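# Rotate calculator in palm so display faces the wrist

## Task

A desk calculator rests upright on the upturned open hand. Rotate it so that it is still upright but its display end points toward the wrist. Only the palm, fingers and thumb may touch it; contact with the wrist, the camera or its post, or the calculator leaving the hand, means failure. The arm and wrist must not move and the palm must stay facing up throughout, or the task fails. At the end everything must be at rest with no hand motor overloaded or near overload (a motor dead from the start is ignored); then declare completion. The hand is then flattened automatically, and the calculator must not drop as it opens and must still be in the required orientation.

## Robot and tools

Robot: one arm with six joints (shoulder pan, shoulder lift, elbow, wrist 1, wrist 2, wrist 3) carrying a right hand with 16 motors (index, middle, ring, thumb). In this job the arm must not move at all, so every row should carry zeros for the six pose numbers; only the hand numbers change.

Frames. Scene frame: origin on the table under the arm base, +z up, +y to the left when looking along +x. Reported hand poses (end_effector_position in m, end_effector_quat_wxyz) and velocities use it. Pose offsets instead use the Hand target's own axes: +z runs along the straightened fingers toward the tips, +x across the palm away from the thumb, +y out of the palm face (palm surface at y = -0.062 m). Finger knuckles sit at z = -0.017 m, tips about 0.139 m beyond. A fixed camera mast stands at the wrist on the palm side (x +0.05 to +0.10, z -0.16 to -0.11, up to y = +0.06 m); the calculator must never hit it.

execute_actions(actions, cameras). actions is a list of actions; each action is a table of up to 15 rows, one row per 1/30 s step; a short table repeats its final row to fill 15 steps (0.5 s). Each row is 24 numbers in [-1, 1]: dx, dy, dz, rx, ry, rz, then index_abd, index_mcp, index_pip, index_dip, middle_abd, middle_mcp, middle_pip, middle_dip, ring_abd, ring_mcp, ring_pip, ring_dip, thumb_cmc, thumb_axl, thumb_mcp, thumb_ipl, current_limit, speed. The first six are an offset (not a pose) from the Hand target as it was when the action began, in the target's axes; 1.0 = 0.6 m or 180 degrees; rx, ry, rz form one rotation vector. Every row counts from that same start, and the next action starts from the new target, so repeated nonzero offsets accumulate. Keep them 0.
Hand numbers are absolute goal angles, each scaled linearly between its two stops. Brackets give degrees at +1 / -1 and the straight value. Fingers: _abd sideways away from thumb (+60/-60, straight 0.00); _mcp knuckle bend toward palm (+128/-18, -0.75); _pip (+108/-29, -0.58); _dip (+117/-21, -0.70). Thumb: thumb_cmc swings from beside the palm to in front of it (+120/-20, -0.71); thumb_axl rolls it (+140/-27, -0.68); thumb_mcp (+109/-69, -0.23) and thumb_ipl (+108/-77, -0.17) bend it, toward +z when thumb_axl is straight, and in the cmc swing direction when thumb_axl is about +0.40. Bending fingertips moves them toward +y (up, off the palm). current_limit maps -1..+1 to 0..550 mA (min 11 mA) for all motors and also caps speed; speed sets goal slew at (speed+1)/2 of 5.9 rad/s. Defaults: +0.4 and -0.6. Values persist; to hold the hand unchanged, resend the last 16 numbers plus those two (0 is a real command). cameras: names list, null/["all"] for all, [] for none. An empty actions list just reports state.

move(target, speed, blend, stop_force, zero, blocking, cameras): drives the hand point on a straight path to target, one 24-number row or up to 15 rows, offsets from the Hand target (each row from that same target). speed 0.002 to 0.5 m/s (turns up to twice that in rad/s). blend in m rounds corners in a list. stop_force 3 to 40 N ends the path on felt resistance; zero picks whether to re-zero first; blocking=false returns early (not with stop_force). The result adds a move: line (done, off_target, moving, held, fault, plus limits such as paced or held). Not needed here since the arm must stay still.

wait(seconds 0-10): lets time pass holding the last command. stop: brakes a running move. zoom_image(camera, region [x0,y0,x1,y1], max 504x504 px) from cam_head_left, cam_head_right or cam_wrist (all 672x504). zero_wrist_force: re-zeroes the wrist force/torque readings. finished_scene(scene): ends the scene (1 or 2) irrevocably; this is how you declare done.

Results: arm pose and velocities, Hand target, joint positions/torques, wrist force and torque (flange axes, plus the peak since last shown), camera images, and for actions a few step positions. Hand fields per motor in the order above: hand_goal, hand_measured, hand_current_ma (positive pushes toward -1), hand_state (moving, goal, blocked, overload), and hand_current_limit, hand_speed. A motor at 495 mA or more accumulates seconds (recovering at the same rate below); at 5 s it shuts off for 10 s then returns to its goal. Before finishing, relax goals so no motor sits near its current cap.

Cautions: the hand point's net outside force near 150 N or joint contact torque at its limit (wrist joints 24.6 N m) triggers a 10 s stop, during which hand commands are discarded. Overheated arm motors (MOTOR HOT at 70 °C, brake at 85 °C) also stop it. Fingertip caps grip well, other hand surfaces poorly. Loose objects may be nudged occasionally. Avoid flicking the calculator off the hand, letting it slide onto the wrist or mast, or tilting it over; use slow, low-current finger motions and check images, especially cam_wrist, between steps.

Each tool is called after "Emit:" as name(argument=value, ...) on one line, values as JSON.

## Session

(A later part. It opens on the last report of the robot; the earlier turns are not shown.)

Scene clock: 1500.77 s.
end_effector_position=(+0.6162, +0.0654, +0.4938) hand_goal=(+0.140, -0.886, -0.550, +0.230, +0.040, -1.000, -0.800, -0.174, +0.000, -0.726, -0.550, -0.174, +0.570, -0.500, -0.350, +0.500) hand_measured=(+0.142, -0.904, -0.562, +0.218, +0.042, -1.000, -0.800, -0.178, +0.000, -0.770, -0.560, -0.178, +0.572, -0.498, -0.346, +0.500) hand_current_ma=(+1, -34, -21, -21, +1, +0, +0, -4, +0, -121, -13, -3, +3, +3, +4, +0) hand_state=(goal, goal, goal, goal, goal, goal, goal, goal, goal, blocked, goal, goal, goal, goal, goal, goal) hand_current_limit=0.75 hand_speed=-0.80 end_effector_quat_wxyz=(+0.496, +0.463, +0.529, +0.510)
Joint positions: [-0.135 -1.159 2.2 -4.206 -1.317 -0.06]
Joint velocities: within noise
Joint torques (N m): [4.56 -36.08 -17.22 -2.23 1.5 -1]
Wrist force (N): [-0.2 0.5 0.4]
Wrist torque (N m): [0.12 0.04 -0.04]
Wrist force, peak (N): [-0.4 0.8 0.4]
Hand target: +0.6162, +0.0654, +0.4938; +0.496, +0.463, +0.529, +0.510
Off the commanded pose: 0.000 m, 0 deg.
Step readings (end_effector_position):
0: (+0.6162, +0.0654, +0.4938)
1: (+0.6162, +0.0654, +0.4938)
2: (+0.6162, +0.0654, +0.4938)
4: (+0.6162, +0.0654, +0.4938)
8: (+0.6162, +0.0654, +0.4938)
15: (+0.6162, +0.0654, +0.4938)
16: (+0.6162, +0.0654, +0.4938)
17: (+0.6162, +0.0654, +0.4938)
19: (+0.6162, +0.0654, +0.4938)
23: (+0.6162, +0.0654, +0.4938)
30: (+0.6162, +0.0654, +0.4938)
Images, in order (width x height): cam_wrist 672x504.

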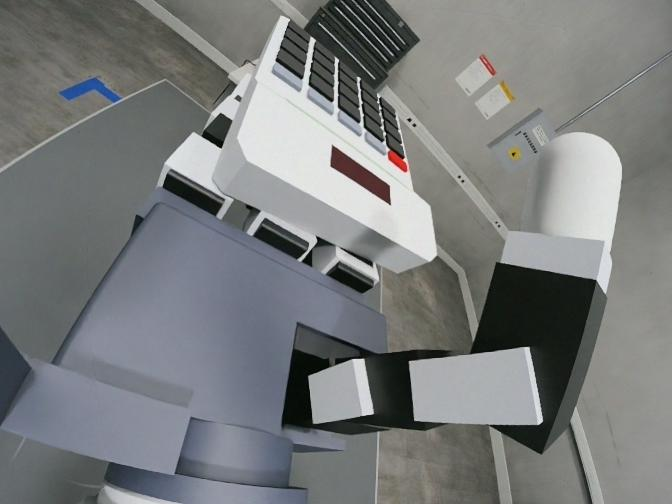

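Emit:
execute_actions(actions=[[[0,0,0,0,0,0,0.14,-0.90,-0.55,0.31,0.04,-1.0,-0.80,-0.174,0.0,-0.725,-0.55,-0.174,0.571,-0.5,-0.35,0.5,0.75,-0.8]],[[0,0,0,0,0,0,0.14,-0.91,-0.55,0.39,0.04,-1.0,-0.80,-0.174,0.0,-0.725,-0.55,-0.174,0.571,-0.5,-0.35,0.5,0.75,-0.8]]], cameras=["cam_wrist"])

Emit:
zoom_image(camera="cam_wrist", region=[100, 0, 480, 300])

Scene clock: 1533.87 s.
end_effector_position=(+0.6162, +0.0654, +0.4938) hand_goal=(+0.140, -0.910, -0.550, +0.390, +0.040, -1.000, -0.800, -0.174, +0.000, -0.726, -0.550, -0.174, +0.570, -0.500, -0.350, +0.500) hand_measured=(+0.142, -0.930, -0.562, +0.378, +0.042, -1.000, -0.800, -0.178, +0.000, -0.764, -0.560, -0.178, +0.572, -0.498, -0.346, +0.500) hand_current_ma=(+1, -40, -21, -21, +1, +0, +0, -4, +0, -100, -13, -3, +3, +3, +4, +0) hand_state=(goal, goal, goal, goal, goal, goal, goal, goal, goal, blocked, goal, goal, goal, goal, goal, goal) hand_current_limit=0.75 hand_speed=-0.80 end_effector_quat_wxyz=(+0.496, +0.463, +0.529, +0.510)
Joint positions: [-0.135 -1.159 2.2 -4.206 -1.317 -0.06]
Joint velocities: within noise
Joint torques (N m): [4.68 -36.49 -17.55 -2.35 1.51 -0.77]
Wrist force (N): [-0.2 0.3 0.4]
Wrist torque (N m): [0.11 0.03 -0.04]
Wrist force, peak (N): [-0.2 0.8 0.5]
Hand target: +0.6162, +0.0654, +0.4938; +0.496, +0.463, +0.529, +0.510
Off the commanded pose: 0.000 m, 0 deg.
Step readings (end_effector_position):
0: (+0.6162, +0.0654, +0.4938)
1: (+0.6162, +0.0654, +0.4938)
2: (+0.6162, +0.0654, +0.4938)
4: (+0.6162, +0.0654, +0.4938)
8: (+0.6162, +0.0654, +0.4938)
15: (+0.6162, +0.0654, +0.4938)
16: (+0.6162, +0.0654, +0.4938)
17: (+0.6162, +0.0654, +0.4938)
19: (+0.6162, +0.0654, +0.4938)
23: (+0.6162, +0.0654, +0.4938)
30: (+0.6162, +0.0654, +0.4938)
Images, in order (width x height): cam_wrist 672x504.

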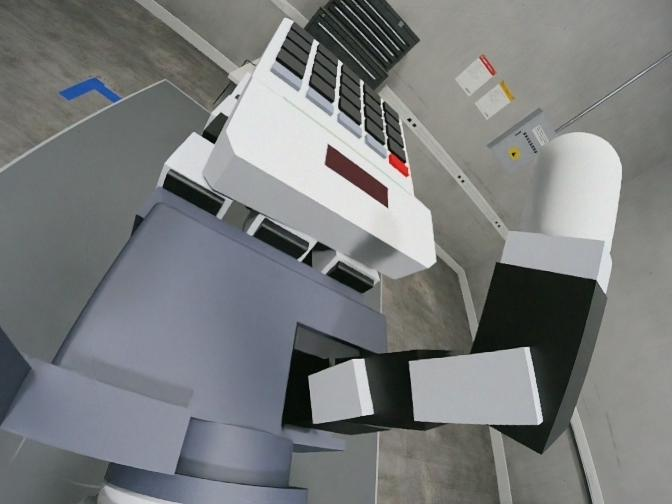

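Scaled by 1.326 from the camera's 672x504 image, which has a finer 960x720 frame.

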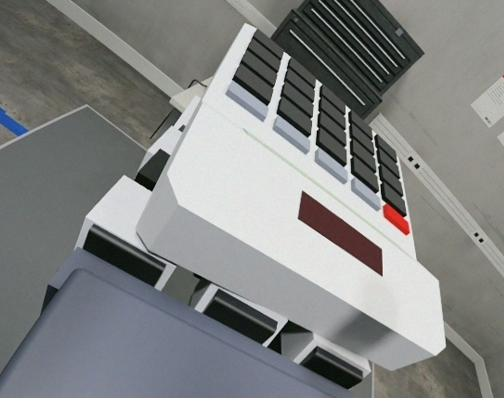

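Emit:
zoom_image(camera="cam_wrist", region=[190, 120, 450, 290])

Scaled by 1.938 from the camera's 672x504 image, which has a finer 960x720 frame.

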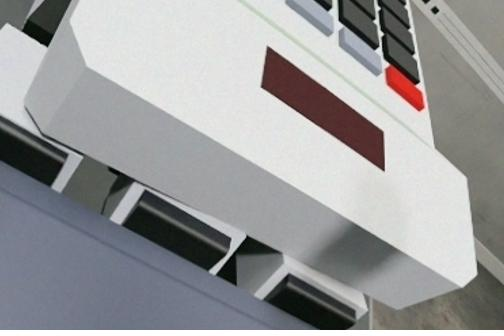

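Emit:
execute_actions(actions=[[[0,0,0,0,0,0,0.14,-0.915,-0.55,0.47,0.04,-1.0,-0.80,-0.174,0.0,-0.72,-0.55,-0.174,0.571,-0.5,-0.35,0.5,0.75,-0.8]],[[0,0,0,0,0,0,0.14,-0.915,-0.55,0.54,0.04,-1.0,-0.80,-0.174,0.0,-0.715,-0.55,-0.174,0.571,-0.5,-0.35,0.5,0.75,-0.8]]], cameras=["cam_wrist"])

Emit:
zoom_image(camera="cam_wrist", region=[190, 120, 450, 290])

Scene clock: 1548.43 s.
end_effector_position=(+0.6162, +0.0654, +0.4938) hand_goal=(+0.140, -0.916, -0.550, +0.540, +0.040, -1.000, -0.800, -0.174, +0.000, -0.716, -0.550, -0.174, +0.570, -0.500, -0.350, +0.500) hand_measured=(+0.142, -0.934, -0.562, +0.528, +0.042, -1.000, -0.800, -0.178, +0.000, -0.760, -0.560, -0.178, +0.572, -0.498, -0.346, +0.500) hand_current_ma=(+1, -36, -21, -18, +1, +0, +0, -4, +0, -116, -13, -3, +3, +3, +4, +0) hand_state=(goal, goal, goal, goal, goal, goal, goal, goal, goal, blocked, goal, goal, goal, goal, goal, goal) hand_current_limit=0.75 hand_speed=-0.80 end_effector_quat_wxyz=(+0.496, +0.463, +0.529, +0.510)
Joint positions: [-0.135 -1.159 2.2 -4.206 -1.317 -0.06]
Joint velocities: within noise
Joint torques (N m): [3.96 -36.31 -17.72 -2.27 1.46 -0.77]
Wrist force (N): [-0.1 0.4 0.4]
Wrist torque (N m): [0.11 0.02 -0.04]
Wrist force, peak (N): [-0.1 0.8 0.4]
Hand target: +0.6162, +0.0654, +0.4938; +0.496, +0.463, +0.529, +0.510
Off the commanded pose: 0.000 m, 0 deg.
Step readings (end_effector_position):
0: (+0.6162, +0.0654, +0.4938)
1: (+0.6162, +0.0654, +0.4938)
2: (+0.6162, +0.0654, +0.4938)
4: (+0.6162, +0.0654, +0.4938)
8: (+0.6162, +0.0654, +0.4938)
15: (+0.6162, +0.0654, +0.4938)
16: (+0.6162, +0.0654, +0.4938)
17: (+0.6162, +0.0654, +0.4938)
19: (+0.6162, +0.0654, +0.4938)
23: (+0.6162, +0.0654, +0.4938)
30: (+0.6162, +0.0654, +0.4938)
Images, in order (width x height): cam_wrist 672x504.

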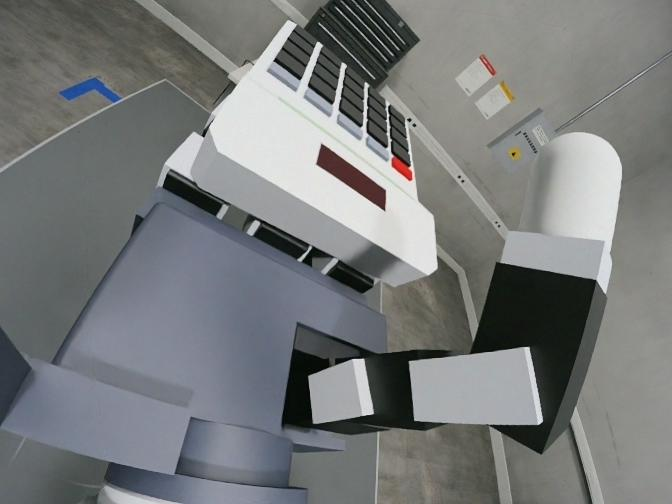

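Scaled by 1.938 from the camera's 672x504 image, which has a finer 960x720 frame.

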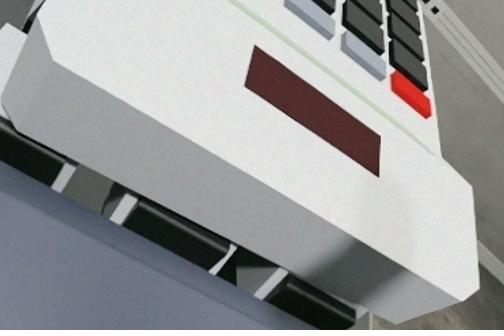

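Emit:
execute_actions(actions=[[[0,0,0,0,0,0,0.14,-0.918,-0.55,0.61,0.04,-1.0,-0.80,-0.174,0.0,-0.69,-0.55,-0.30,0.571,-0.5,-0.35,0.5,0.75,-0.8]],[[0,0,0,0,0,0,0.14,-0.918,-0.55,0.67,0.04,-1.0,-0.80,-0.174,0.0,-0.66,-0.55,-0.45,0.571,-0.5,-0.35,0.5,0.75,-0.8]]], cameras=["cam_wrist"])

Emit:
zoom_image(camera="cam_wrist", region=[180, 120, 450, 300])

Scene clock: 1568.40 s.
end_effector_position=(+0.6162, +0.0654, +0.4938) hand_goal=(+0.140, -0.918, -0.550, +0.670, +0.040, -1.000, -0.800, -0.174, +0.000, -0.660, -0.550, -0.450, +0.570, -0.500, -0.350, +0.500) hand_measured=(+0.142, -0.938, -0.562, +0.664, +0.042, -1.000, -0.800, -0.178, +0.000, -0.696, -0.560, -0.450, +0.572, -0.498, -0.346, +0.500) hand_current_ma=(+1, -39, -21, -7, +1, +0, +0, -4, +0, -89, -13, +1, +3, +3, +4, +0) hand_state=(goal, goal, goal, goal, goal, goal, goal, goal, goal, blocked, goal, goal, goal, goal, goal, goal) hand_current_limit=0.75 hand_speed=-0.80 end_effector_quat_wxyz=(+0.496, +0.463, +0.529, +0.510)
Joint positions: [-0.135 -1.159 2.2 -4.206 -1.317 -0.06]
Joint velocities: within noise
Joint torques (N m): [2.85 -36.48 -17.96 -2.28 1.43 -0.58]
Wrist force (N): [-0.3 0.6 0.3]
Wrist torque (N m): [0.13 0.04 -0.05]
Wrist force, peak (N): [-0.4 0.7 0.5]
Hand target: +0.6162, +0.0654, +0.4938; +0.496, +0.463, +0.529, +0.510
Off the commanded pose: 0.000 m, 0 deg.
Step readings (end_effector_position):
0: (+0.6162, +0.0654, +0.4938)
1: (+0.6162, +0.0654, +0.4938)
2: (+0.6162, +0.0654, +0.4938)
4: (+0.6162, +0.0654, +0.4938)
8: (+0.6162, +0.0654, +0.4938)
15: (+0.6162, +0.0654, +0.4938)
16: (+0.6162, +0.0654, +0.4938)
17: (+0.6162, +0.0654, +0.4938)
19: (+0.6162, +0.0654, +0.4938)
23: (+0.6162, +0.0654, +0.4938)
30: (+0.6162, +0.0654, +0.4938)
Images, in order (width x height): cam_wrist 672x504.

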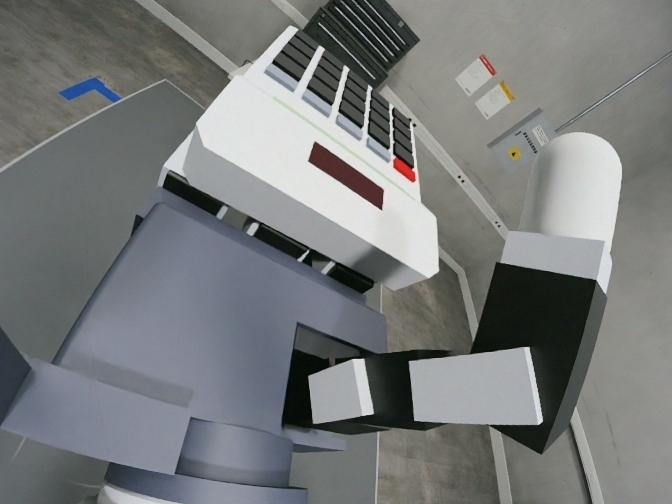

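Scaled by 1.867 from the camera's 672x504 image, which has a finer 960x720 frame.

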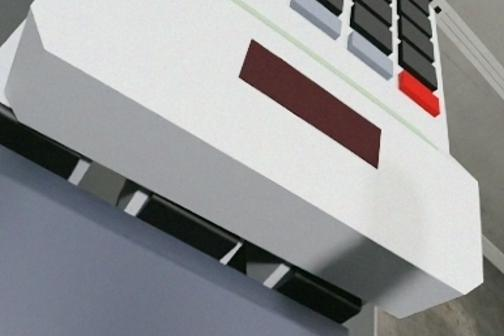

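Emit:
execute_actions(actions=[[[0,0,0,0,0,0,0.14,-0.91,-0.55,0.74,0.04,-1.0,-0.80,-0.174,0.0,-0.642,-0.55,-0.52,0.571,-0.5,-0.35,0.5,0.75,-0.8]],[[0,0,0,0,0,0,0.14,-0.895,-0.55,0.80,0.04,-1.0,-0.80,-0.174,0.0,-0.62,-0.55,-0.60,0.571,-0.5,-0.35,0.5,0.75,-0.8]]], cameras=["cam_wrist"])

Emit:
zoom_image(camera="cam_wrist", region=[180, 120, 450, 300])

Scene clock: 1594.23 s.
end_effector_position=(+0.6162, +0.0654, +0.4938) hand_goal=(+0.140, -0.896, -0.550, +0.800, +0.040, -1.000, -0.800, -0.174, +0.000, -0.620, -0.550, -0.600, +0.570, -0.500, -0.350, +0.500) hand_measured=(+0.142, -0.936, -0.562, +0.796, +0.042, -1.000, -0.800, -0.178, +0.000, -0.650, -0.560, -0.598, +0.572, -0.498, -0.346, +0.500) hand_current_ma=(+1, -107, -21, -4, +1, +0, +0, -4, +0, -71, -13, +1, +3, +3, +4, +0) hand_state=(goal, blocked, goal, goal, goal, goal, goal, goal, goal, blocked, goal, goal, goal, goal, goal, goal) hand_current_limit=0.75 hand_speed=-0.80 end_effector_quat_wxyz=(+0.496, +0.463, +0.529, +0.510)
Joint positions: [-0.135 -1.159 2.2 -4.206 -1.317 -0.06]
Joint velocities: within noise
Joint torques (N m): [2.63 -36.98 -17.91 -2.3 1.4 -0.52]
Wrist force (N): [-0.3 0.5 0.3]
Wrist torque (N m): [0.10 0.04 -0.05]
Wrist force, peak (N): [-0.4 0.7 0.4]
Hand target: +0.6162, +0.0654, +0.4938; +0.496, +0.463, +0.529, +0.510
Off the commanded pose: 0.000 m, 0 deg.
Step readings (end_effector_position):
0: (+0.6162, +0.0654, +0.4938)
1: (+0.6162, +0.0654, +0.4938)
2: (+0.6162, +0.0654, +0.4938)
4: (+0.6162, +0.0654, +0.4938)
8: (+0.6162, +0.0654, +0.4938)
15: (+0.6162, +0.0654, +0.4938)
16: (+0.6162, +0.0654, +0.4938)
17: (+0.6162, +0.0654, +0.4938)
19: (+0.6162, +0.0654, +0.4938)
23: (+0.6162, +0.0654, +0.4938)
30: (+0.6162, +0.0654, +0.4938)
Images, in order (width x height): cam_wrist 672x504.

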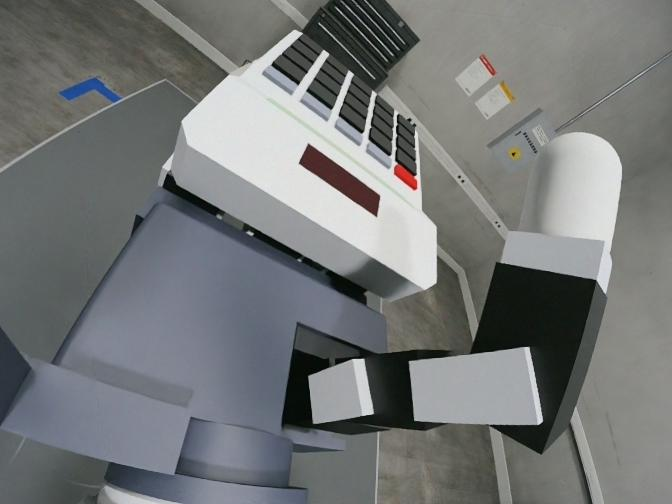

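Scaled by 1.867 from the camera's 672x504 image, which has a finer 960x720 frame.

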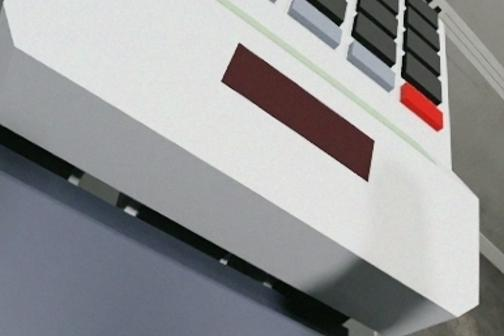

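Emit:
zoom_image(camera="cam_wrist", region=[150, 20, 450, 310])

Scaled by 1.680 from the camera's 672x504 image, which has a finer 960x720 frame.

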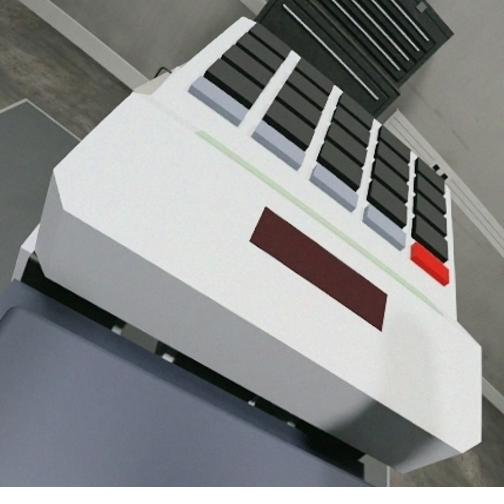

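Emit:
execute_actions(actions=[[[0,0,0,0,0,0,0.14,-0.896,-0.55,0.80,0.06,-0.97,-0.60,-0.174,0.0,-0.62,-0.55,-0.60,0.571,-0.5,-0.35,0.5,0.75,-0.8]],[[0,0,0,0,0,0,0.14,-0.896,-0.55,0.80,0.06,-0.89,-0.55,-0.174,0.0,-0.62,-0.55,-0.60,0.571,-0.5,-0.35,0.5,0.75,-0.8]],[[0,0,0,0,0,0,0.14,-0.896,-0.55,0.80,0.06,-0.82,-0.55,-0.174,0.0,-0.62,-0.55,-0.60,0.571,-0.5,-0.35,0.5,0.75,-0.8]],[[0,0,0,0,0,0,0.14,-0.896,-0.55,0.80,0.06,-0.78,-0.55,-0.174,0.0,-0.62,-0.55,-0.60,0.571,-0.5,-0.35,0.5,0.75,-0.8]]], cameras=["cam_wrist"])

Emit:
zoom_image(camera="cam_wrist", region=[150, 20, 450, 310])

Scene clock: 1642.33 s.
end_effector_position=(+0.6162, +0.0654, +0.4938) hand_goal=(+0.140, -0.896, -0.550, +0.800, +0.060, -0.780, -0.550, -0.174, +0.000, -0.620, -0.550, -0.600, +0.570, -0.500, -0.350, +0.500) hand_measured=(+0.142, -0.936, -0.562, +0.796, +0.058, -0.804, -0.560, -0.178, +0.000, -0.650, -0.560, -0.598, +0.572, -0.498, -0.346, +0.500) hand_current_ma=(+1, -107, -21, -4, -2, -54, -13, -4, +0, -70, -13, +1, +3, +3, +4, +0) hand_state=(goal, blocked, goal, goal, goal, blocked, goal, goal, goal, blocked, goal, goal, goal, goal, goal, goal) hand_current_limit=0.75 hand_speed=-0.80 end_effector_quat_wxyz=(+0.496, +0.463, +0.529, +0.510)
Joint positions: [-0.135 -1.159 2.2 -4.206 -1.317 -0.06]
Joint velocities: within noise
Joint torques (N m): [2.71 -36.94 -17.52 -2.29 1.32 -0.35]
Wrist force (N): [-0.2 0.5 0.3]
Wrist torque (N m): [0.11 0.04 -0.05]
Wrist force, peak (N): [-0.3 0.8 0.5]
Hand target: +0.6162, +0.0654, +0.4938; +0.496, +0.463, +0.529, +0.510
Off the commanded pose: 0.000 m, 0 deg.
Step readings (end_effector_position):
0: (+0.6162, +0.0654, +0.4938)
1: (+0.6162, +0.0654, +0.4938)
2: (+0.6162, +0.0654, +0.4938)
4: (+0.6162, +0.0654, +0.4938)
8: (+0.6162, +0.0654, +0.4938)
15: (+0.6162, +0.0654, +0.4938)
16: (+0.6162, +0.0654, +0.4938)
17: (+0.6162, +0.0654, +0.4938)
19: (+0.6162, +0.0654, +0.4938)
23: (+0.6162, +0.0654, +0.4938)
30: (+0.6162, +0.0654, +0.4938)
31: (+0.6162, +0.0654, +0.4938)
32: (+0.6162, +0.0654, +0.4938)
34: (+0.6162, +0.0654, +0.4938)
38: (+0.6162, +0.0654, +0.4938)
45: (+0.6162, +0.0654, +0.4938)
46: (+0.6162, +0.0654, +0.4938)
47: (+0.6162, +0.0654, +0.4938)
49: (+0.6162, +0.0654, +0.4938)
53: (+0.6162, +0.0654, +0.4938)
60: (+0.6162, +0.0654, +0.4938)
Images, in order (width x height): cam_wrist 672x504.

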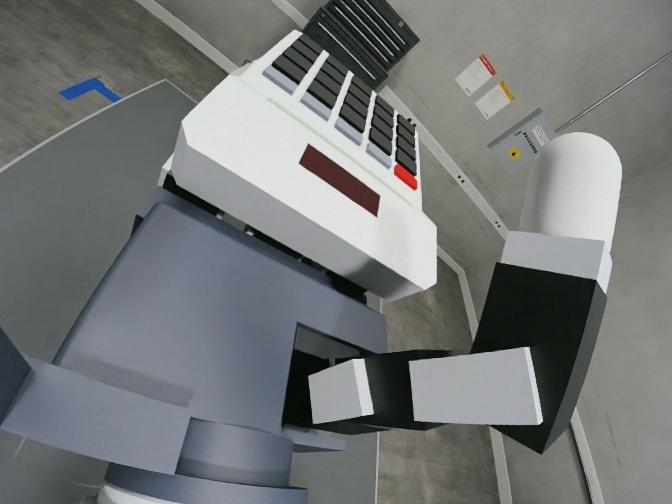

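Scaled by 1.680 from the camera's 672x504 image, which has a finer 960x720 frame.

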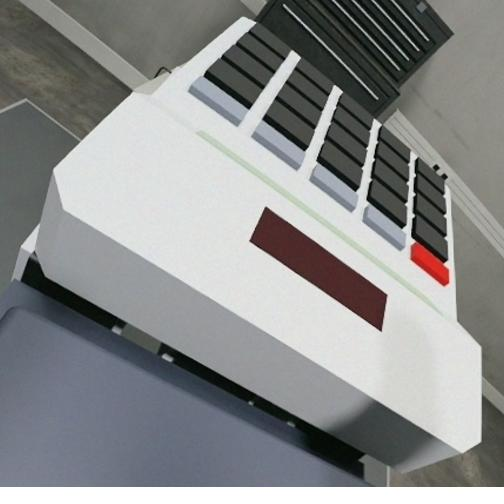

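Emit:
execute_actions(actions=[], cameras=["cam_wrist", "cam_head_left"])

Scene clock: 1670.60 s.
end_effector_position=(+0.6162, +0.0654, +0.4938) hand_goal=(+0.140, -0.896, -0.550, +0.800, +0.060, -0.780, -0.550, -0.174, +0.000, -0.620, -0.550, -0.600, +0.570, -0.500, -0.350, +0.500) hand_measured=(+0.142, -0.936, -0.562, +0.796, +0.058, -0.804, -0.560, -0.178, +0.000, -0.650, -0.560, -0.598, +0.572, -0.498, -0.346, +0.500) hand_current_ma=(+1, -107, -21, -4, -2, -54, -13, -4, +0, -70, -13, +1, +3, +3, +4, +0) hand_state=(goal, blocked, goal, goal, goal, blocked, goal, goal, goal, blocked, goal, goal, goal, goal, goal, goal) hand_current_limit=0.75 hand_speed=-0.80 end_effector_quat_wxyz=(+0.496, +0.463, +0.529, +0.510)
Joint positions: [-0.135 -1.159 2.2 -4.206 -1.317 -0.06]
Joint velocities: within noise
Joint torques (N m): [1.97 -37.14 -17.39 -2.36 1.26 -0.12]
Wrist force (N): [-0.5 0.6 0.2]
Wrist torque (N m): [0.13 0.07 -0.07]
Wrist force, peak (N): [-0.4 0.7 0.6]
Hand target: +0.6162, +0.0654, +0.4938; +0.496, +0.463, +0.529, +0.510
Off the commanded pose: 0.000 m, 0 deg.
Images, in order (width x height): cam_head_left 672x504, cam_wrist 672x504.

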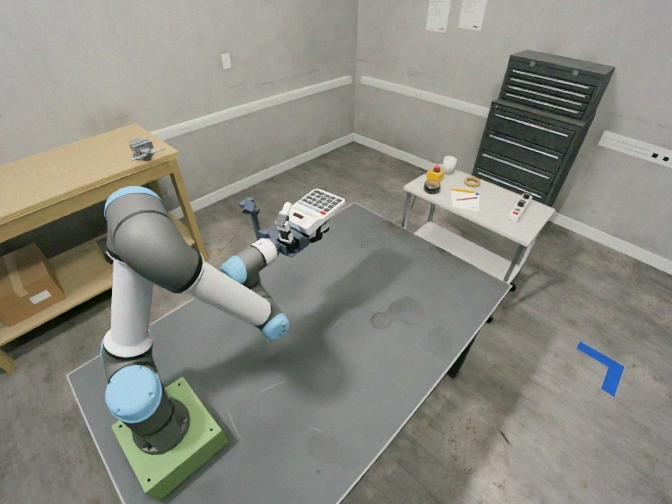

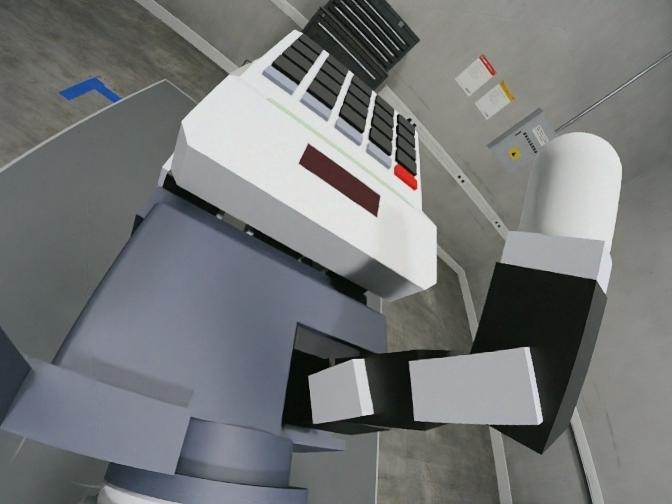

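Emit:
execute_actions(actions=[[[0,0,0,0,0,0, 0.14,-0.896,-0.55,0.80, 0.06,-0.755,-0.55,-0.174, 0.0,-0.62,-0.55,-0.60, 0.571,-0.5,-0.35,0.5, 0.75,-0.8]]], cameras=["cam_wrist"])

Emit:
execute_actions(actions=[[[0,0,0,0,0,0, 0.14,-0.896,-0.55,0.80, 0.06,-0.735,-0.55,-0.174, 0.0,-0.62,-0.55,-0.60, 0.571,-0.5,-0.35,0.5, 0.75,-0.8]]], cameras=["cam_wrist"])

Emit:
execute_actions(actions=[[[0,0,0,0,0,0, 0.14,-0.896,-0.55,0.80, 0.06,-0.72,-0.55,-0.174, 0.0,-0.62,-0.55,-0.60, 0.571,-0.5,-0.35,0.5, 0.75,-0.8]]], cameras=["cam_wrist"])

Scene clock: 1676.97 s.
end_effector_position=(+0.6162, +0.0654, +0.4938) hand_goal=(+0.140, -0.896, -0.550, +0.800, +0.060, -0.756, -0.550, -0.174, +0.000, -0.620, -0.550, -0.600, +0.570, -0.500, -0.350, +0.500) hand_measured=(+0.142, -0.936, -0.562, +0.796, +0.058, -0.780, -0.560, -0.178, +0.000, -0.650, -0.560, -0.598, +0.572, -0.498, -0.346, +0.500) hand_current_ma=(+1, -107, -21, -4, -2, -54, -13, -4, +0, -70, -13, +1, +3, +3, +4, +0) hand_state=(goal, blocked, goal, goal, goal, blocked, goal, goal, goal, blocked, goal, goal, goal, goal, goal, goal) hand_current_limit=0.75 hand_speed=-0.80 end_effector_quat_wxyz=(+0.496, +0.463, +0.529, +0.510)
Joint positions: [-0.135 -1.159 2.2 -4.206 -1.317 -0.06]
Joint velocities: within noise
Joint torques (N m): [1.51 -37.22 -17.3 -2.34 1.18 -0.13]
Wrist force (N): [-0.3 0.7 0.2]
Wrist torque (N m): [0.14 0.05 -0.05]
Wrist force, peak (N): [-0.3 0.8 0.4]
Hand target: +0.6162, +0.0654, +0.4938; +0.496, +0.463, +0.529, +0.510
Off the commanded pose: 0.000 m, 0 deg.
Step readings (end_effector_position):
0: (+0.6162, +0.0654, +0.4938)
1: (+0.6162, +0.0654, +0.4938)
2: (+0.6162, +0.0654, +0.4938)
4: (+0.6162, +0.0654, +0.4938)
8: (+0.6162, +0.0654, +0.4938)
15: (+0.6162, +0.0654, +0.4938)
Images, in order (width x height): cam_wrist 672x504.

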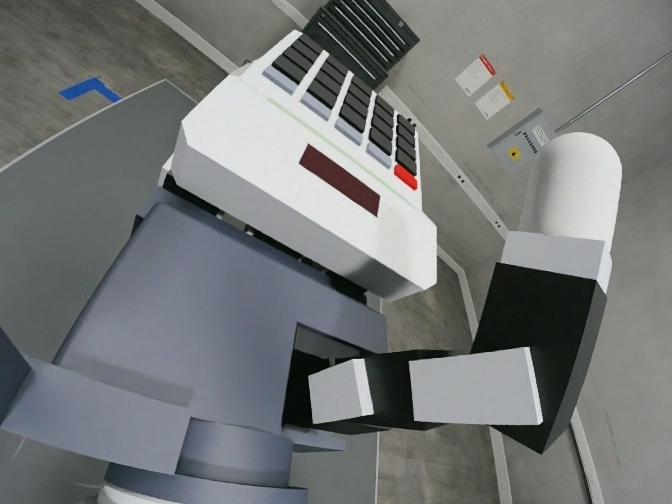

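Scene clock: 1677.67 s.
end_effector_position=(+0.6162, +0.0654, +0.4938) hand_goal=(+0.140, -0.896, -0.550, +0.800, +0.060, -0.736, -0.550, -0.174, +0.000, -0.620, -0.550, -0.600, +0.570, -0.500, -0.350, +0.500) hand_measured=(+0.142, -0.936, -0.562, +0.796, +0.058, -0.760, -0.560, -0.178, +0.000, -0.650, -0.560, -0.598, +0.572, -0.498, -0.346, +0.500) hand_current_ma=(+1, -107, -21, -4, -2, -55, -13, -4, +0, -70, -13, +1, +3, +3, +4, +0) hand_state=(goal, blocked, goal, goal, goal, blocked, goal, goal, goal, blocked, goal, goal, goal, goal, goal, goal) hand_current_limit=0.75 hand_speed=-0.80 end_effector_quat_wxyz=(+0.496, +0.463, +0.529, +0.510)
Joint positions: [-0.135 -1.159 2.2 -4.206 -1.317 -0.06]
Joint velocities: within noise
Joint torques (N m): [1.81 -37.14 -17.24 -2.39 1.17 -0.12]
Wrist force (N): [-0.3 0.5 0.2]
Wrist torque (N m): [0.11 0.05 -0.05]
Wrist force, peak (N): [-0.2 0.8 0.2]
Hand target: +0.6162, +0.0654, +0.4938; +0.496, +0.463, +0.529, +0.510
Off the commanded pose: 0.000 m, 0 deg.
Step readings (end_effector_position):
0: (+0.6162, +0.0654, +0.4938)
1: (+0.6162, +0.0654, +0.4938)
2: (+0.6162, +0.0654, +0.4938)
4: (+0.6162, +0.0654, +0.4938)
8: (+0.6162, +0.0654, +0.4938)
15: (+0.6162, +0.0654, +0.4938)
Images, in order (width x height): cam_wrist 672x504.

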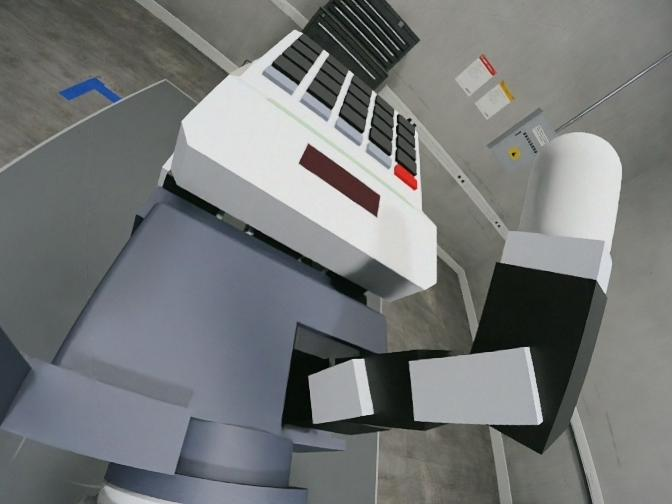

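Scene clock: 1678.37 s.
end_effector_position=(+0.6162, +0.0654, +0.4938) hand_goal=(+0.140, -0.896, -0.550, +0.800, +0.060, -0.720, -0.550, -0.174, +0.000, -0.620, -0.550, -0.600, +0.570, -0.500, -0.350, +0.500) hand_measured=(+0.142, -0.936, -0.562, +0.798, +0.058, -0.752, -0.560, -0.178, +0.000, -0.644, -0.560, -0.598, +0.572, -0.498, -0.346, +0.500) hand_current_ma=(+1, -107, -21, -2, -2, -77, -13, -4, +0, -54, -13, +1, +3, +3, +4, +0) hand_state=(goal, blocked, goal, goal, goal, blocked, goal, goal, goal, blocked, goal, goal, goal, goal, goal, goal) hand_current_limit=0.75 hand_speed=-0.80 end_effector_quat_wxyz=(+0.496, +0.463, +0.529, +0.510)
Joint positions: [-0.135 -1.159 2.2 -4.206 -1.317 -0.06]
Joint velocities: within noise
Joint torques (N m): [1.29 -37.02 -17.87 -2.38 1.26 -0.02]
Wrist force (N): [-0.3 0.5 0.1]
Wrist torque (N m): [0.12 0.05 -0.05]
Wrist force, peak (N): [-0.2 0.6 0.5]
Hand target: +0.6162, +0.0654, +0.4938; +0.496, +0.463, +0.529, +0.510
Off the commanded pose: 0.000 m, 0 deg.
Step readings (end_effector_position):
0: (+0.6162, +0.0654, +0.4938)
1: (+0.6162, +0.0654, +0.4938)
2: (+0.6162, +0.0654, +0.4938)
4: (+0.6162, +0.0654, +0.4938)
8: (+0.6162, +0.0654, +0.4938)
15: (+0.6162, +0.0654, +0.4938)
Images, in order (width x height): cam_wrist 672x504.

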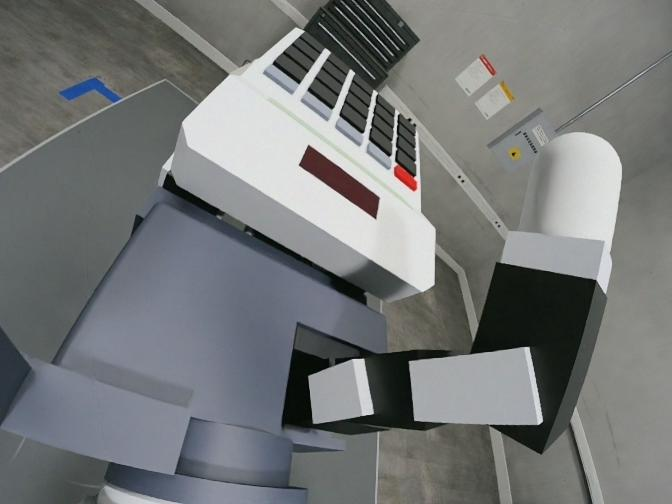

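Emit:
execute_actions(actions=[[[0,0,0,0,0,0, 0.14,-0.93,-0.55,0.80, 0.06,-0.72,-0.55,-0.174, 0.0,-0.61,-0.55,-0.60, 0.571,-0.5,-0.35,0.5, 0.75,-0.85]]], cameras=["cam_wrist"])

Emit:
execute_actions(actions=[[[0,0,0,0,0,0, 0.14,-0.96,-0.55,0.80, 0.06,-0.72,-0.55,-0.174, 0.0,-0.61,-0.55,-0.60, 0.571,-0.5,-0.35,0.5, 0.75,-0.85]]], cameras=["cam_wrist"])

Scene clock: 1692.73 s.
end_effector_position=(+0.6162, +0.0654, +0.4938) hand_goal=(+0.140, -0.930, -0.550, +0.800, +0.060, -0.720, -0.550, -0.174, +0.000, -0.610, -0.550, -0.600, +0.570, -0.500, -0.350, +0.500) hand_measured=(+0.142, -0.942, -0.562, +0.798, +0.058, -0.752, -0.560, -0.178, +0.000, -0.636, -0.560, -0.600, +0.572, -0.498, -0.346, +0.500) hand_current_ma=(+1, -22, -18, -2, -2, -75, -13, -4, +0, -61, -13, +1, +3, +3, +4, +0) hand_state=(goal, goal, goal, goal, goal, blocked, goal, goal, goal, blocked, goal, goal, goal, goal, goal, goal) hand_current_limit=0.75 hand_speed=-0.85 end_effector_quat_wxyz=(+0.496, +0.463, +0.529, +0.510)
Joint positions: [-0.135 -1.159 2.2 -4.206 -1.317 -0.06]
Joint velocities: within noise
Joint torques (N m): [1.52 -36.94 -16.92 -2.33 1.23 -0.03]
Wrist force (N): [-0.1 0.4 0.3]
Wrist torque (N m): [0.11 0.03 -0.04]
Wrist force, peak (N): [-0.3 0.8 0.4]
Hand target: +0.6162, +0.0654, +0.4938; +0.496, +0.463, +0.529, +0.510
Off the commanded pose: 0.000 m, 0 deg.
Step readings (end_effector_position):
0: (+0.6162, +0.0654, +0.4938)
1: (+0.6162, +0.0654, +0.4938)
2: (+0.6162, +0.0654, +0.4938)
4: (+0.6162, +0.0654, +0.4938)
8: (+0.6162, +0.0654, +0.4938)
15: (+0.6162, +0.0654, +0.4938)
Images, in order (width x height): cam_wrist 672x504.

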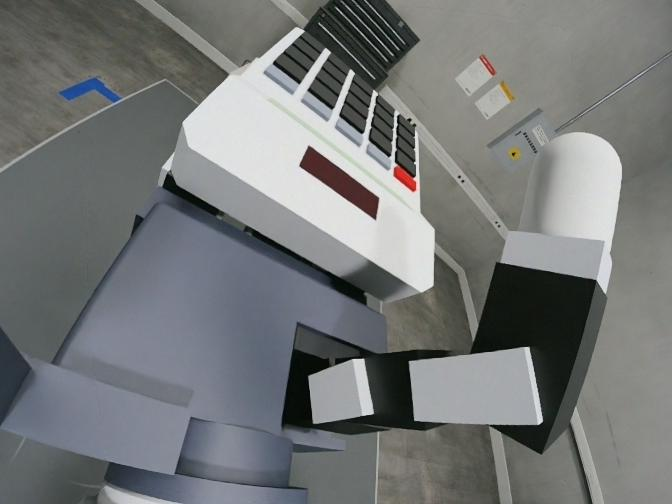

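Scene clock: 1693.43 s.
end_effector_position=(+0.6162, +0.0654, +0.4938) hand_goal=(+0.140, -0.960, -0.550, +0.800, +0.060, -0.720, -0.550, -0.174, +0.000, -0.610, -0.550, -0.600, +0.570, -0.500, -0.350, +0.500) hand_measured=(+0.142, -0.966, -0.558, +0.798, +0.058, -0.752, -0.560, -0.178, +0.000, -0.636, -0.560, -0.600, +0.572, -0.498, -0.346, +0.500) hand_current_ma=(+1, -9, -12, -2, -1, -75, -13, -4, +0, -61, -13, +0, +3, +3, +4, +0) hand_state=(goal, goal, goal, goal, goal, blocked, goal, goal, goal, blocked, goal, goal, goal, goal, goal, goal) hand_current_limit=0.75 hand_speed=-0.85 end_effector_quat_wxyz=(+0.496, +0.463, +0.529, +0.510)
Joint positions: [-0.135 -1.159 2.2 -4.206 -1.317 -0.06]
Joint velocities: within noise
Joint torques (N m): [1.57 -36.78 -17.17 -2.45 1.17 -0.03]
Wrist force (N): [-0.3 0.4 0.2]
Wrist torque (N m): [0.12 0.05 -0.05]
Wrist force, peak (N): [-0.4 0.7 0.4]
Hand target: +0.6162, +0.0654, +0.4938; +0.496, +0.463, +0.529, +0.510
Off the commanded pose: 0.000 m, 0 deg.
Step readings (end_effector_position):
0: (+0.6162, +0.0654, +0.4938)
1: (+0.6162, +0.0654, +0.4938)
2: (+0.6162, +0.0654, +0.4938)
4: (+0.6162, +0.0654, +0.4938)
8: (+0.6162, +0.0654, +0.4938)
15: (+0.6162, +0.0654, +0.4938)
Images, in order (width x height): cam_wrist 672x504.

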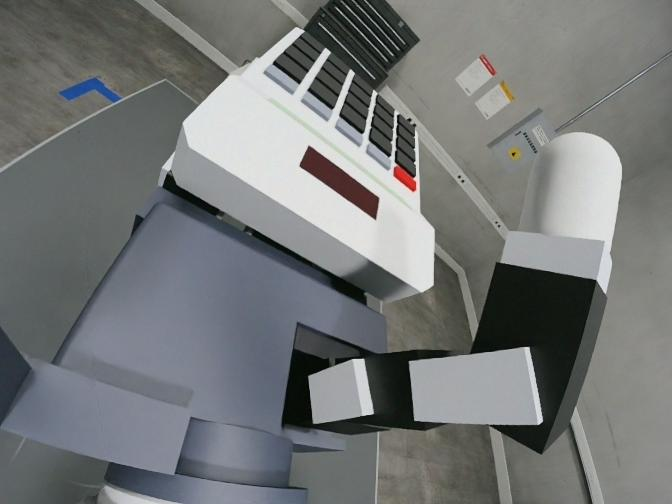

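Emit:
execute_actions(actions=[[[0,0,0,0,0,0, 0.14,-1.0,-0.65,0.80, 0.06,-0.72,-0.55,-0.174, 0.0,-0.61,-0.55,-0.60, 0.571,-0.5,-0.35,0.5, 0.75,-0.8]]], cameras=[])

Emit:
execute_actions(actions=[[[0,0,0,0,0,0, 0.14,-1.0,-0.88,0.80, 0.06,-0.72,-0.55,-0.174, 0.0,-0.61,-0.55,-0.60, 0.571,-0.5,-0.35,0.5, 0.75,-0.8]]], cameras=["cam_wrist"])

Emit:
execute_actions(actions=[[[0,0,0,0,0,0, 0.10,-1.0,-0.92,0.30, 0.06,-0.72,-0.55,-0.174, 0.0,-0.61,-0.55,-0.60, 0.571,-0.5,-0.35,0.5, 0.75,-0.7]]], cameras=["cam_wrist"])

Emit:
execute_actions(actions=[[[0,0,0,0,0,0, 0.08,-1.0,-0.92,-0.174, 0.06,-0.72,-0.55,-0.174, 0.0,-0.61,-0.55,-0.60, 0.571,-0.5,-0.35,0.5, 0.75,-0.7]]], cameras=["cam_wrist"])

Scene clock: 1712.43 s.
end_effector_position=(+0.6162, +0.0654, +0.4938) hand_goal=(+0.140, -1.000, -0.650, +0.800, +0.060, -0.720, -0.550, -0.174, +0.000, -0.610, -0.550, -0.600, +0.570, -0.500, -0.350, +0.500) hand_measured=(+0.142, -1.000, -0.650, +0.798, +0.058, -0.752, -0.560, -0.178, +0.000, -0.636, -0.560, -0.600, +0.572, -0.498, -0.346, +0.500) hand_current_ma=(+1, +0, +0, -2, -1, -75, -13, -4, +0, -61, -13, +0, +3, +3, +4, +0) hand_state=(goal, goal, goal, goal, goal, blocked, goal, goal, goal, blocked, goal, goal, goal, goal, goal, goal) hand_current_limit=0.75 hand_speed=-0.80 end_effector_quat_wxyz=(+0.496, +0.463, +0.529, +0.510)
Joint positions: [-0.135 -1.159 2.2 -4.206 -1.317 -0.06]
Joint velocities: within noise
Joint torques (N m): [1.35 -37.35 -17.39 -2.35 1.18 0.16]
Wrist force (N): [-0.3 0.5 0.4]
Wrist torque (N m): [0.10 0.04 -0.05]
Wrist force, peak (N): [-0.3 0.9 0.3]
Hand target: +0.6162, +0.0654, +0.4938; +0.496, +0.463, +0.529, +0.510
Off the commanded pose: 0.000 m, 0 deg.
Step readings (end_effector_position):
0: (+0.6162, +0.0654, +0.4938)
1: (+0.6162, +0.0654, +0.4938)
2: (+0.6162, +0.0654, +0.4938)
4: (+0.6162, +0.0654, +0.4938)
8: (+0.6162, +0.0654, +0.4938)
15: (+0.6162, +0.0654, +0.4938)
No camera images: "cameras" was empty.

Scene clock: 1713.17 s.
end_effector_position=(+0.6162, +0.0654, +0.4938) hand_goal=(+0.140, -1.000, -0.880, +0.800, +0.060, -0.720, -0.550, -0.174, +0.000, -0.610, -0.550, -0.600, +0.570, -0.500, -0.350, +0.500) hand_measured=(+0.142, -1.000, -0.880, +0.798, +0.058, -0.752, -0.560, -0.178, +0.000, -0.636, -0.560, -0.600, +0.572, -0.498, -0.346, +0.500) hand_current_ma=(+1, +0, +0, -2, -1, -75, -13, -4, +0, -61, -13, +0, +3, +3, +4, +0) hand_state=(goal, goal, goal, goal, goal, blocked, goal, goal, goal, blocked, goal, goal, goal, goal, goal, goal) hand_current_limit=0.75 hand_speed=-0.80 end_effector_quat_wxyz=(+0.496, +0.463, +0.529, +0.510)
Joint positions: [-0.135 -1.159 2.2 -4.206 -1.317 -0.06]
Joint velocities: within noise
Joint torques (N m): [1.01 -37.36 -17.1 -2.38 1.15 0.03]
Wrist force (N): [-0.3 0.5 0.2]
Wrist torque (N m): [0.12 0.05 -0.05]
Wrist force, peak (N): [-0.3 0.6 0.5]
Hand target: +0.6162, +0.0654, +0.4938; +0.496, +0.463, +0.529, +0.510
Off the commanded pose: 0.000 m, 0 deg.
Step readings (end_effector_position):
0: (+0.6162, +0.0654, +0.4938)
1: (+0.6162, +0.0654, +0.4938)
2: (+0.6162, +0.0654, +0.4938)
4: (+0.6162, +0.0654, +0.4938)
8: (+0.6162, +0.0654, +0.4938)
15: (+0.6162, +0.0654, +0.4938)
Images, in order (width x height): cam_wrist 672x504.

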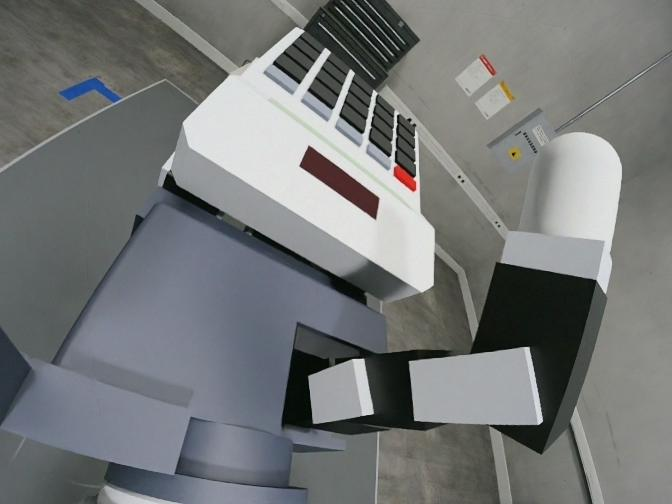

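Scene clock: 1714.13 s.
end_effector_position=(+0.6162, +0.0654, +0.4938) hand_goal=(+0.100, -1.000, -0.920, +0.300, +0.060, -0.720, -0.550, -0.174, +0.000, -0.610, -0.550, -0.600, +0.570, -0.500, -0.350, +0.500) hand_measured=(+0.102, -1.000, -0.920, +0.302, +0.058, -0.752, -0.560, -0.178, +0.000, -0.636, -0.560, -0.600, +0.572, -0.498, -0.346, +0.500) hand_current_ma=(+2, +0, +0, +2, -1, -75, -13, -4, +0, -61, -13, +0, +3, +3, +4, +0) hand_state=(goal, goal, goal, goal, goal, blocked, goal, goal, goal, blocked, goal, goal, goal, goal, goal, goal) hand_current_limit=0.75 hand_speed=-0.70 end_effector_quat_wxyz=(+0.496, +0.463, +0.529, +0.510)
Joint positions: [-0.135 -1.159 2.2 -4.206 -1.317 -0.06]
Joint velocities: within noise
Joint torques (N m): [1.5 -37.34 -17.7 -2.34 1.18 0.01]
Wrist force (N): [-0.2 0.6 0.3]
Wrist torque (N m): [0.12 0.04 -0.04]
Wrist force, peak (N): [-0.4 0.7 0.4]
Hand target: +0.6162, +0.0654, +0.4938; +0.496, +0.463, +0.529, +0.510
Off the commanded pose: 0.000 m, 0 deg.
Step readings (end_effector_position):
0: (+0.6162, +0.0654, +0.4938)
1: (+0.6162, +0.0654, +0.4938)
2: (+0.6162, +0.0654, +0.4938)
4: (+0.6162, +0.0654, +0.4938)
8: (+0.6162, +0.0654, +0.4938)
15: (+0.6162, +0.0654, +0.4938)
Images, in order (width x height): cam_wrist 672x504.

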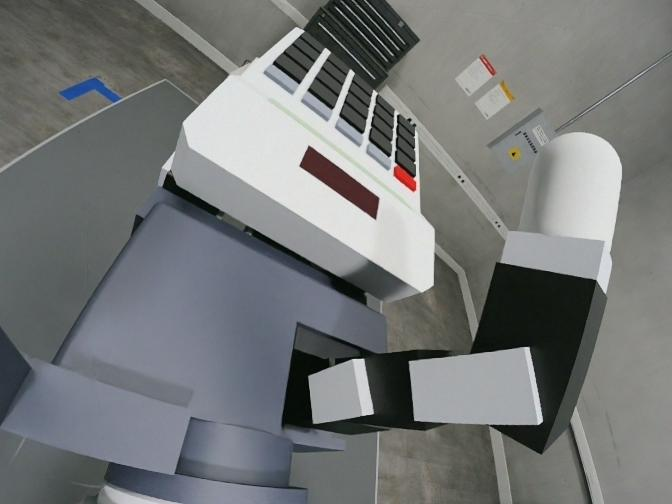

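Scene clock: 1715.07 s.
end_effector_position=(+0.6162, +0.0654, +0.4938) hand_goal=(+0.080, -1.000, -0.920, -0.174, +0.060, -0.720, -0.550, -0.174, +0.000, -0.610, -0.550, -0.600, +0.570, -0.500, -0.350, +0.500) hand_measured=(+0.082, -1.000, -0.920, -0.172, +0.058, -0.752, -0.560, -0.178, +0.000, -0.636, -0.560, -0.600, +0.572, -0.498, -0.346, +0.500) hand_current_ma=(+2, +0, +0, +2, -1, -75, -13, -4, +0, -61, -13, +0, +3, +3, +4, +0) hand_state=(goal, goal, goal, goal, goal, blocked, goal, goal, goal, blocked, goal, goal, goal, goal, goal, goal) hand_current_limit=0.75 hand_speed=-0.70 end_effector_quat_wxyz=(+0.496, +0.463, +0.529, +0.510)
Joint positions: [-0.135 -1.159 2.2 -4.206 -1.317 -0.06]
Joint velocities: within noise
Joint torques (N m): [1.3 -37.21 -17.14 -2.46 1.17 -0.04]
Wrist force (N): [-0.2 0.8 0.2]
Wrist torque (N m): [0.14 0.03 -0.04]
Wrist force, peak (N): [-0.2 0.8 0.2]
Hand target: +0.6162, +0.0654, +0.4938; +0.496, +0.463, +0.529, +0.510
Off the commanded pose: 0.000 m, 0 deg.
Step readings (end_effector_position):
0: (+0.6162, +0.0654, +0.4938)
1: (+0.6162, +0.0654, +0.4938)
2: (+0.6162, +0.0654, +0.4938)
4: (+0.6162, +0.0654, +0.4938)
8: (+0.6162, +0.0654, +0.4938)
15: (+0.6162, +0.0654, +0.4938)
Images, in order (width x height): cam_wrist 672x504.

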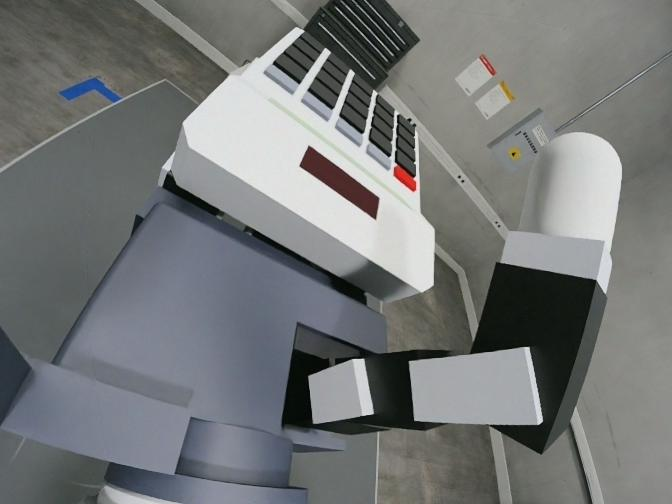

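Emit:
execute_actions(actions=[[[0,0,0,0,0,0, 0.08,-1.0,-0.55,-0.174, 0.06,-0.72,-0.55,-0.174, 0.0,-0.61,-0.55,-0.60, 0.571,-0.5,-0.35,0.5, 0.75,-0.7]]], cameras=[])

Emit:
execute_actions(actions=[[[0,0,0,0,0,0, 0.08,-0.85,-0.55,-0.174, 0.06,-0.72,-0.55,-0.174, 0.0,-0.61,-0.55,-0.60, 0.571,-0.5,-0.35,0.5, 0.75,-0.8]]], cameras=[])

Emit:
execute_actions(actions=[[[0,0,0,0,0,0, 0.08,-0.78,-0.55,-0.174, 0.06,-0.72,-0.55,-0.174, 0.0,-0.61,-0.55,-0.60, 0.571,-0.5,-0.35,0.5, 0.75,-0.8]]], cameras=[])

Emit:
execute_actions(actions=[[[0,0,0,0,0,0, 0.08,-0.75,-0.55,-0.174, 0.06,-0.72,-0.55,-0.174, 0.0,-0.61,-0.55,-0.60, 0.571,-0.5,-0.35,0.5, 0.75,-0.8]]], cameras=["cam_wrist"])

Scene clock: 1726.53 s.
end_effector_position=(+0.6162, +0.0654, +0.4938) hand_goal=(+0.080, -1.000, -0.550, -0.174, +0.060, -0.720, -0.550, -0.174, +0.000, -0.610, -0.550, -0.600, +0.570, -0.500, -0.350, +0.500) hand_measured=(+0.082, -1.000, -0.560, -0.172, +0.058, -0.752, -0.560, -0.178, +0.000, -0.636, -0.560, -0.600, +0.572, -0.498, -0.346, +0.500) hand_current_ma=(+2, +0, -14, +1, -1, -75, -13, -4, +0, -61, -13, +0, +3, +3, +4, +0) hand_state=(goal, goal, goal, goal, goal, blocked, goal, goal, goal, blocked, goal, goal, goal, goal, goal, goal) hand_current_limit=0.75 hand_speed=-0.70 end_effector_quat_wxyz=(+0.496, +0.463, +0.529, +0.510)
Joint positions: [-0.135 -1.159 2.2 -4.206 -1.317 -0.06]
Joint velocities: within noise
Joint torques (N m): [1.03 -37.26 -17.17 -2.54 1.18 0.17]
Wrist force (N): [-0.1 0.4 0.3]
Wrist torque (N m): [0.10 0.02 -0.04]
Wrist force, peak (N): [-0.5 0.8 0.1]
Hand target: +0.6162, +0.0654, +0.4938; +0.496, +0.463, +0.529, +0.510
Off the commanded pose: 0.000 m, 0 deg.
Step readings (end_effector_position):
0: (+0.6162, +0.0654, +0.4938)
1: (+0.6162, +0.0654, +0.4938)
2: (+0.6162, +0.0654, +0.4938)
4: (+0.6162, +0.0654, +0.4938)
8: (+0.6162, +0.0654, +0.4938)
15: (+0.6162, +0.0654, +0.4938)
No camera images: "cameras" was empty.

Scene clock: 1727.23 s.
end_effector_position=(+0.6162, +0.0654, +0.4938) hand_goal=(+0.080, -0.850, -0.550, -0.174, +0.060, -0.720, -0.550, -0.174, +0.000, -0.610, -0.550, -0.600, +0.570, -0.500, -0.350, +0.500) hand_measured=(+0.082, -0.872, -0.560, -0.172, +0.058, -0.752, -0.560, -0.178, +0.000, -0.636, -0.560, -0.600, +0.572, -0.498, -0.346, +0.500) hand_current_ma=(+2, -49, -14, +1, -1, -75, -13, -4, +0, -61, -13, +0, +3, +3, +4, +0) hand_state=(goal, blocked, goal, goal, goal, blocked, goal, goal, goal, blocked, goal, goal, goal, goal, goal, goal) hand_current_limit=0.75 hand_speed=-0.80 end_effector_quat_wxyz=(+0.496, +0.463, +0.529, +0.510)
Joint positions: [-0.135 -1.159 2.2 -4.206 -1.317 -0.06]
Joint velocities: within noise
Joint torques (N m): [1.1 -37.21 -17.71 -2.51 1.13 0.17]
Wrist force (N): [-0.3 0.6 0.5]
Wrist torque (N m): [0.11 0.05 -0.05]
Wrist force, peak (N): [-0.3 0.6 0.5]
Hand target: +0.6162, +0.0654, +0.4938; +0.496, +0.463, +0.529, +0.510
Off the commanded pose: 0.000 m, 0 deg.
Step readings (end_effector_position):
0: (+0.6162, +0.0654, +0.4938)
1: (+0.6162, +0.0654, +0.4938)
2: (+0.6162, +0.0654, +0.4938)
4: (+0.6162, +0.0654, +0.4938)
8: (+0.6162, +0.0654, +0.4938)
15: (+0.6162, +0.0654, +0.4938)
No camera images: "cameras" was empty.

Scene clock: 1727.93 s.
end_effector_position=(+0.6162, +0.0654, +0.4938) hand_goal=(+0.080, -0.780, -0.550, -0.174, +0.060, -0.720, -0.550, -0.174, +0.000, -0.610, -0.550, -0.600, +0.570, -0.500, -0.350, +0.500) hand_measured=(+0.082, -0.804, -0.560, -0.172, +0.058, -0.752, -0.560, -0.178, +0.000, -0.636, -0.560, -0.600, +0.572, -0.498, -0.346, +0.500) hand_current_ma=(+2, -50, -14, +1, -1, -75, -13, -4, +0, -61, -13, +0, +3, +3, +4, +0) hand_state=(goal, blocked, goal, goal, goal, blocked, goal, goal, goal, blocked, goal, goal, goal, goal, goal, goal) hand_current_limit=0.75 hand_speed=-0.80 end_effector_quat_wxyz=(+0.496, +0.463, +0.529, +0.510)
Joint positions: [-0.135 -1.159 2.2 -4.206 -1.317 -0.06]
Joint velocities: within noise
Joint torques (N m): [0.89 -37.12 -17.21 -2.52 1.18 0.14]
Wrist force (N): [-0.2 0.6 0.3]
Wrist torque (N m): [0.12 0.03 -0.04]
Wrist force, peak (N): [-0.4 0.6 0.4]
Hand target: +0.6162, +0.0654, +0.4938; +0.496, +0.463, +0.529, +0.510
Off the commanded pose: 0.000 m, 0 deg.
Step readings (end_effector_position):
0: (+0.6162, +0.0654, +0.4938)
1: (+0.6162, +0.0654, +0.4938)
2: (+0.6162, +0.0654, +0.4938)
4: (+0.6162, +0.0654, +0.4938)
8: (+0.6162, +0.0654, +0.4938)
15: (+0.6162, +0.0654, +0.4938)
No camera images: "cameras" was empty.

Scene clock: 1728.63 s.
end_effector_position=(+0.6162, +0.0654, +0.4938) hand_goal=(+0.080, -0.750, -0.550, -0.174, +0.060, -0.720, -0.550, -0.174, +0.000, -0.610, -0.550, -0.600, +0.570, -0.500, -0.350, +0.500) hand_measured=(+0.082, -0.774, -0.560, -0.172, +0.058, -0.752, -0.560, -0.178, +0.000, -0.636, -0.560, -0.600, +0.572, -0.498, -0.346, +0.500) hand_current_ma=(+2, -50, -14, +1, -1, -75, -13, -4, +0, -60, -13, +0, +3, +3, +4, +0) hand_state=(goal, blocked, goal, goal, goal, blocked, goal, goal, goal, blocked, goal, goal, goal, goal, goal, goal) hand_current_limit=0.75 hand_speed=-0.80 end_effector_quat_wxyz=(+0.496, +0.463, +0.529, +0.510)
Joint positions: [-0.135 -1.159 2.2 -4.206 -1.317 -0.06]
Joint velocities: within noise
Joint torques (N m): [0.73 -37.36 -17.17 -2.5 1.15 0.09]
Wrist force (N): [-0.2 0.7 0.2]
Wrist torque (N m): [0.14 0.04 -0.05]
Wrist force, peak (N): [-0.4 0.7 0.2]
Hand target: +0.6162, +0.0654, +0.4938; +0.496, +0.463, +0.529, +0.510
Off the commanded pose: 0.000 m, 0 deg.
Step readings (end_effector_position):
0: (+0.6162, +0.0654, +0.4938)
1: (+0.6162, +0.0654, +0.4938)
2: (+0.6162, +0.0654, +0.4938)
4: (+0.6162, +0.0654, +0.4938)
8: (+0.6162, +0.0654, +0.4938)
15: (+0.6162, +0.0654, +0.4938)
Images, in order (width x height): cam_wrist 672x504.

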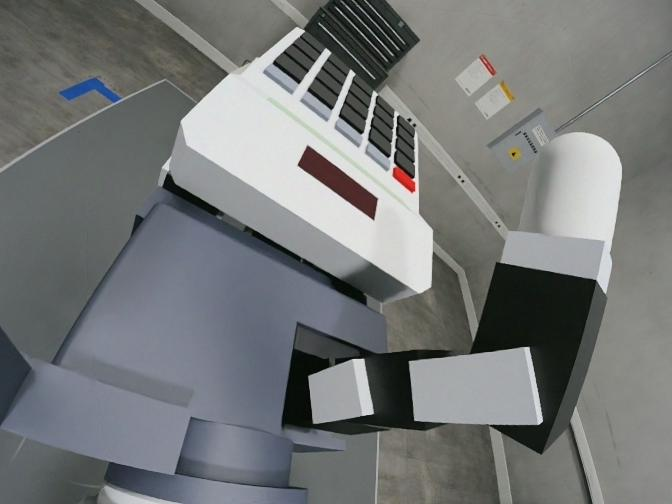

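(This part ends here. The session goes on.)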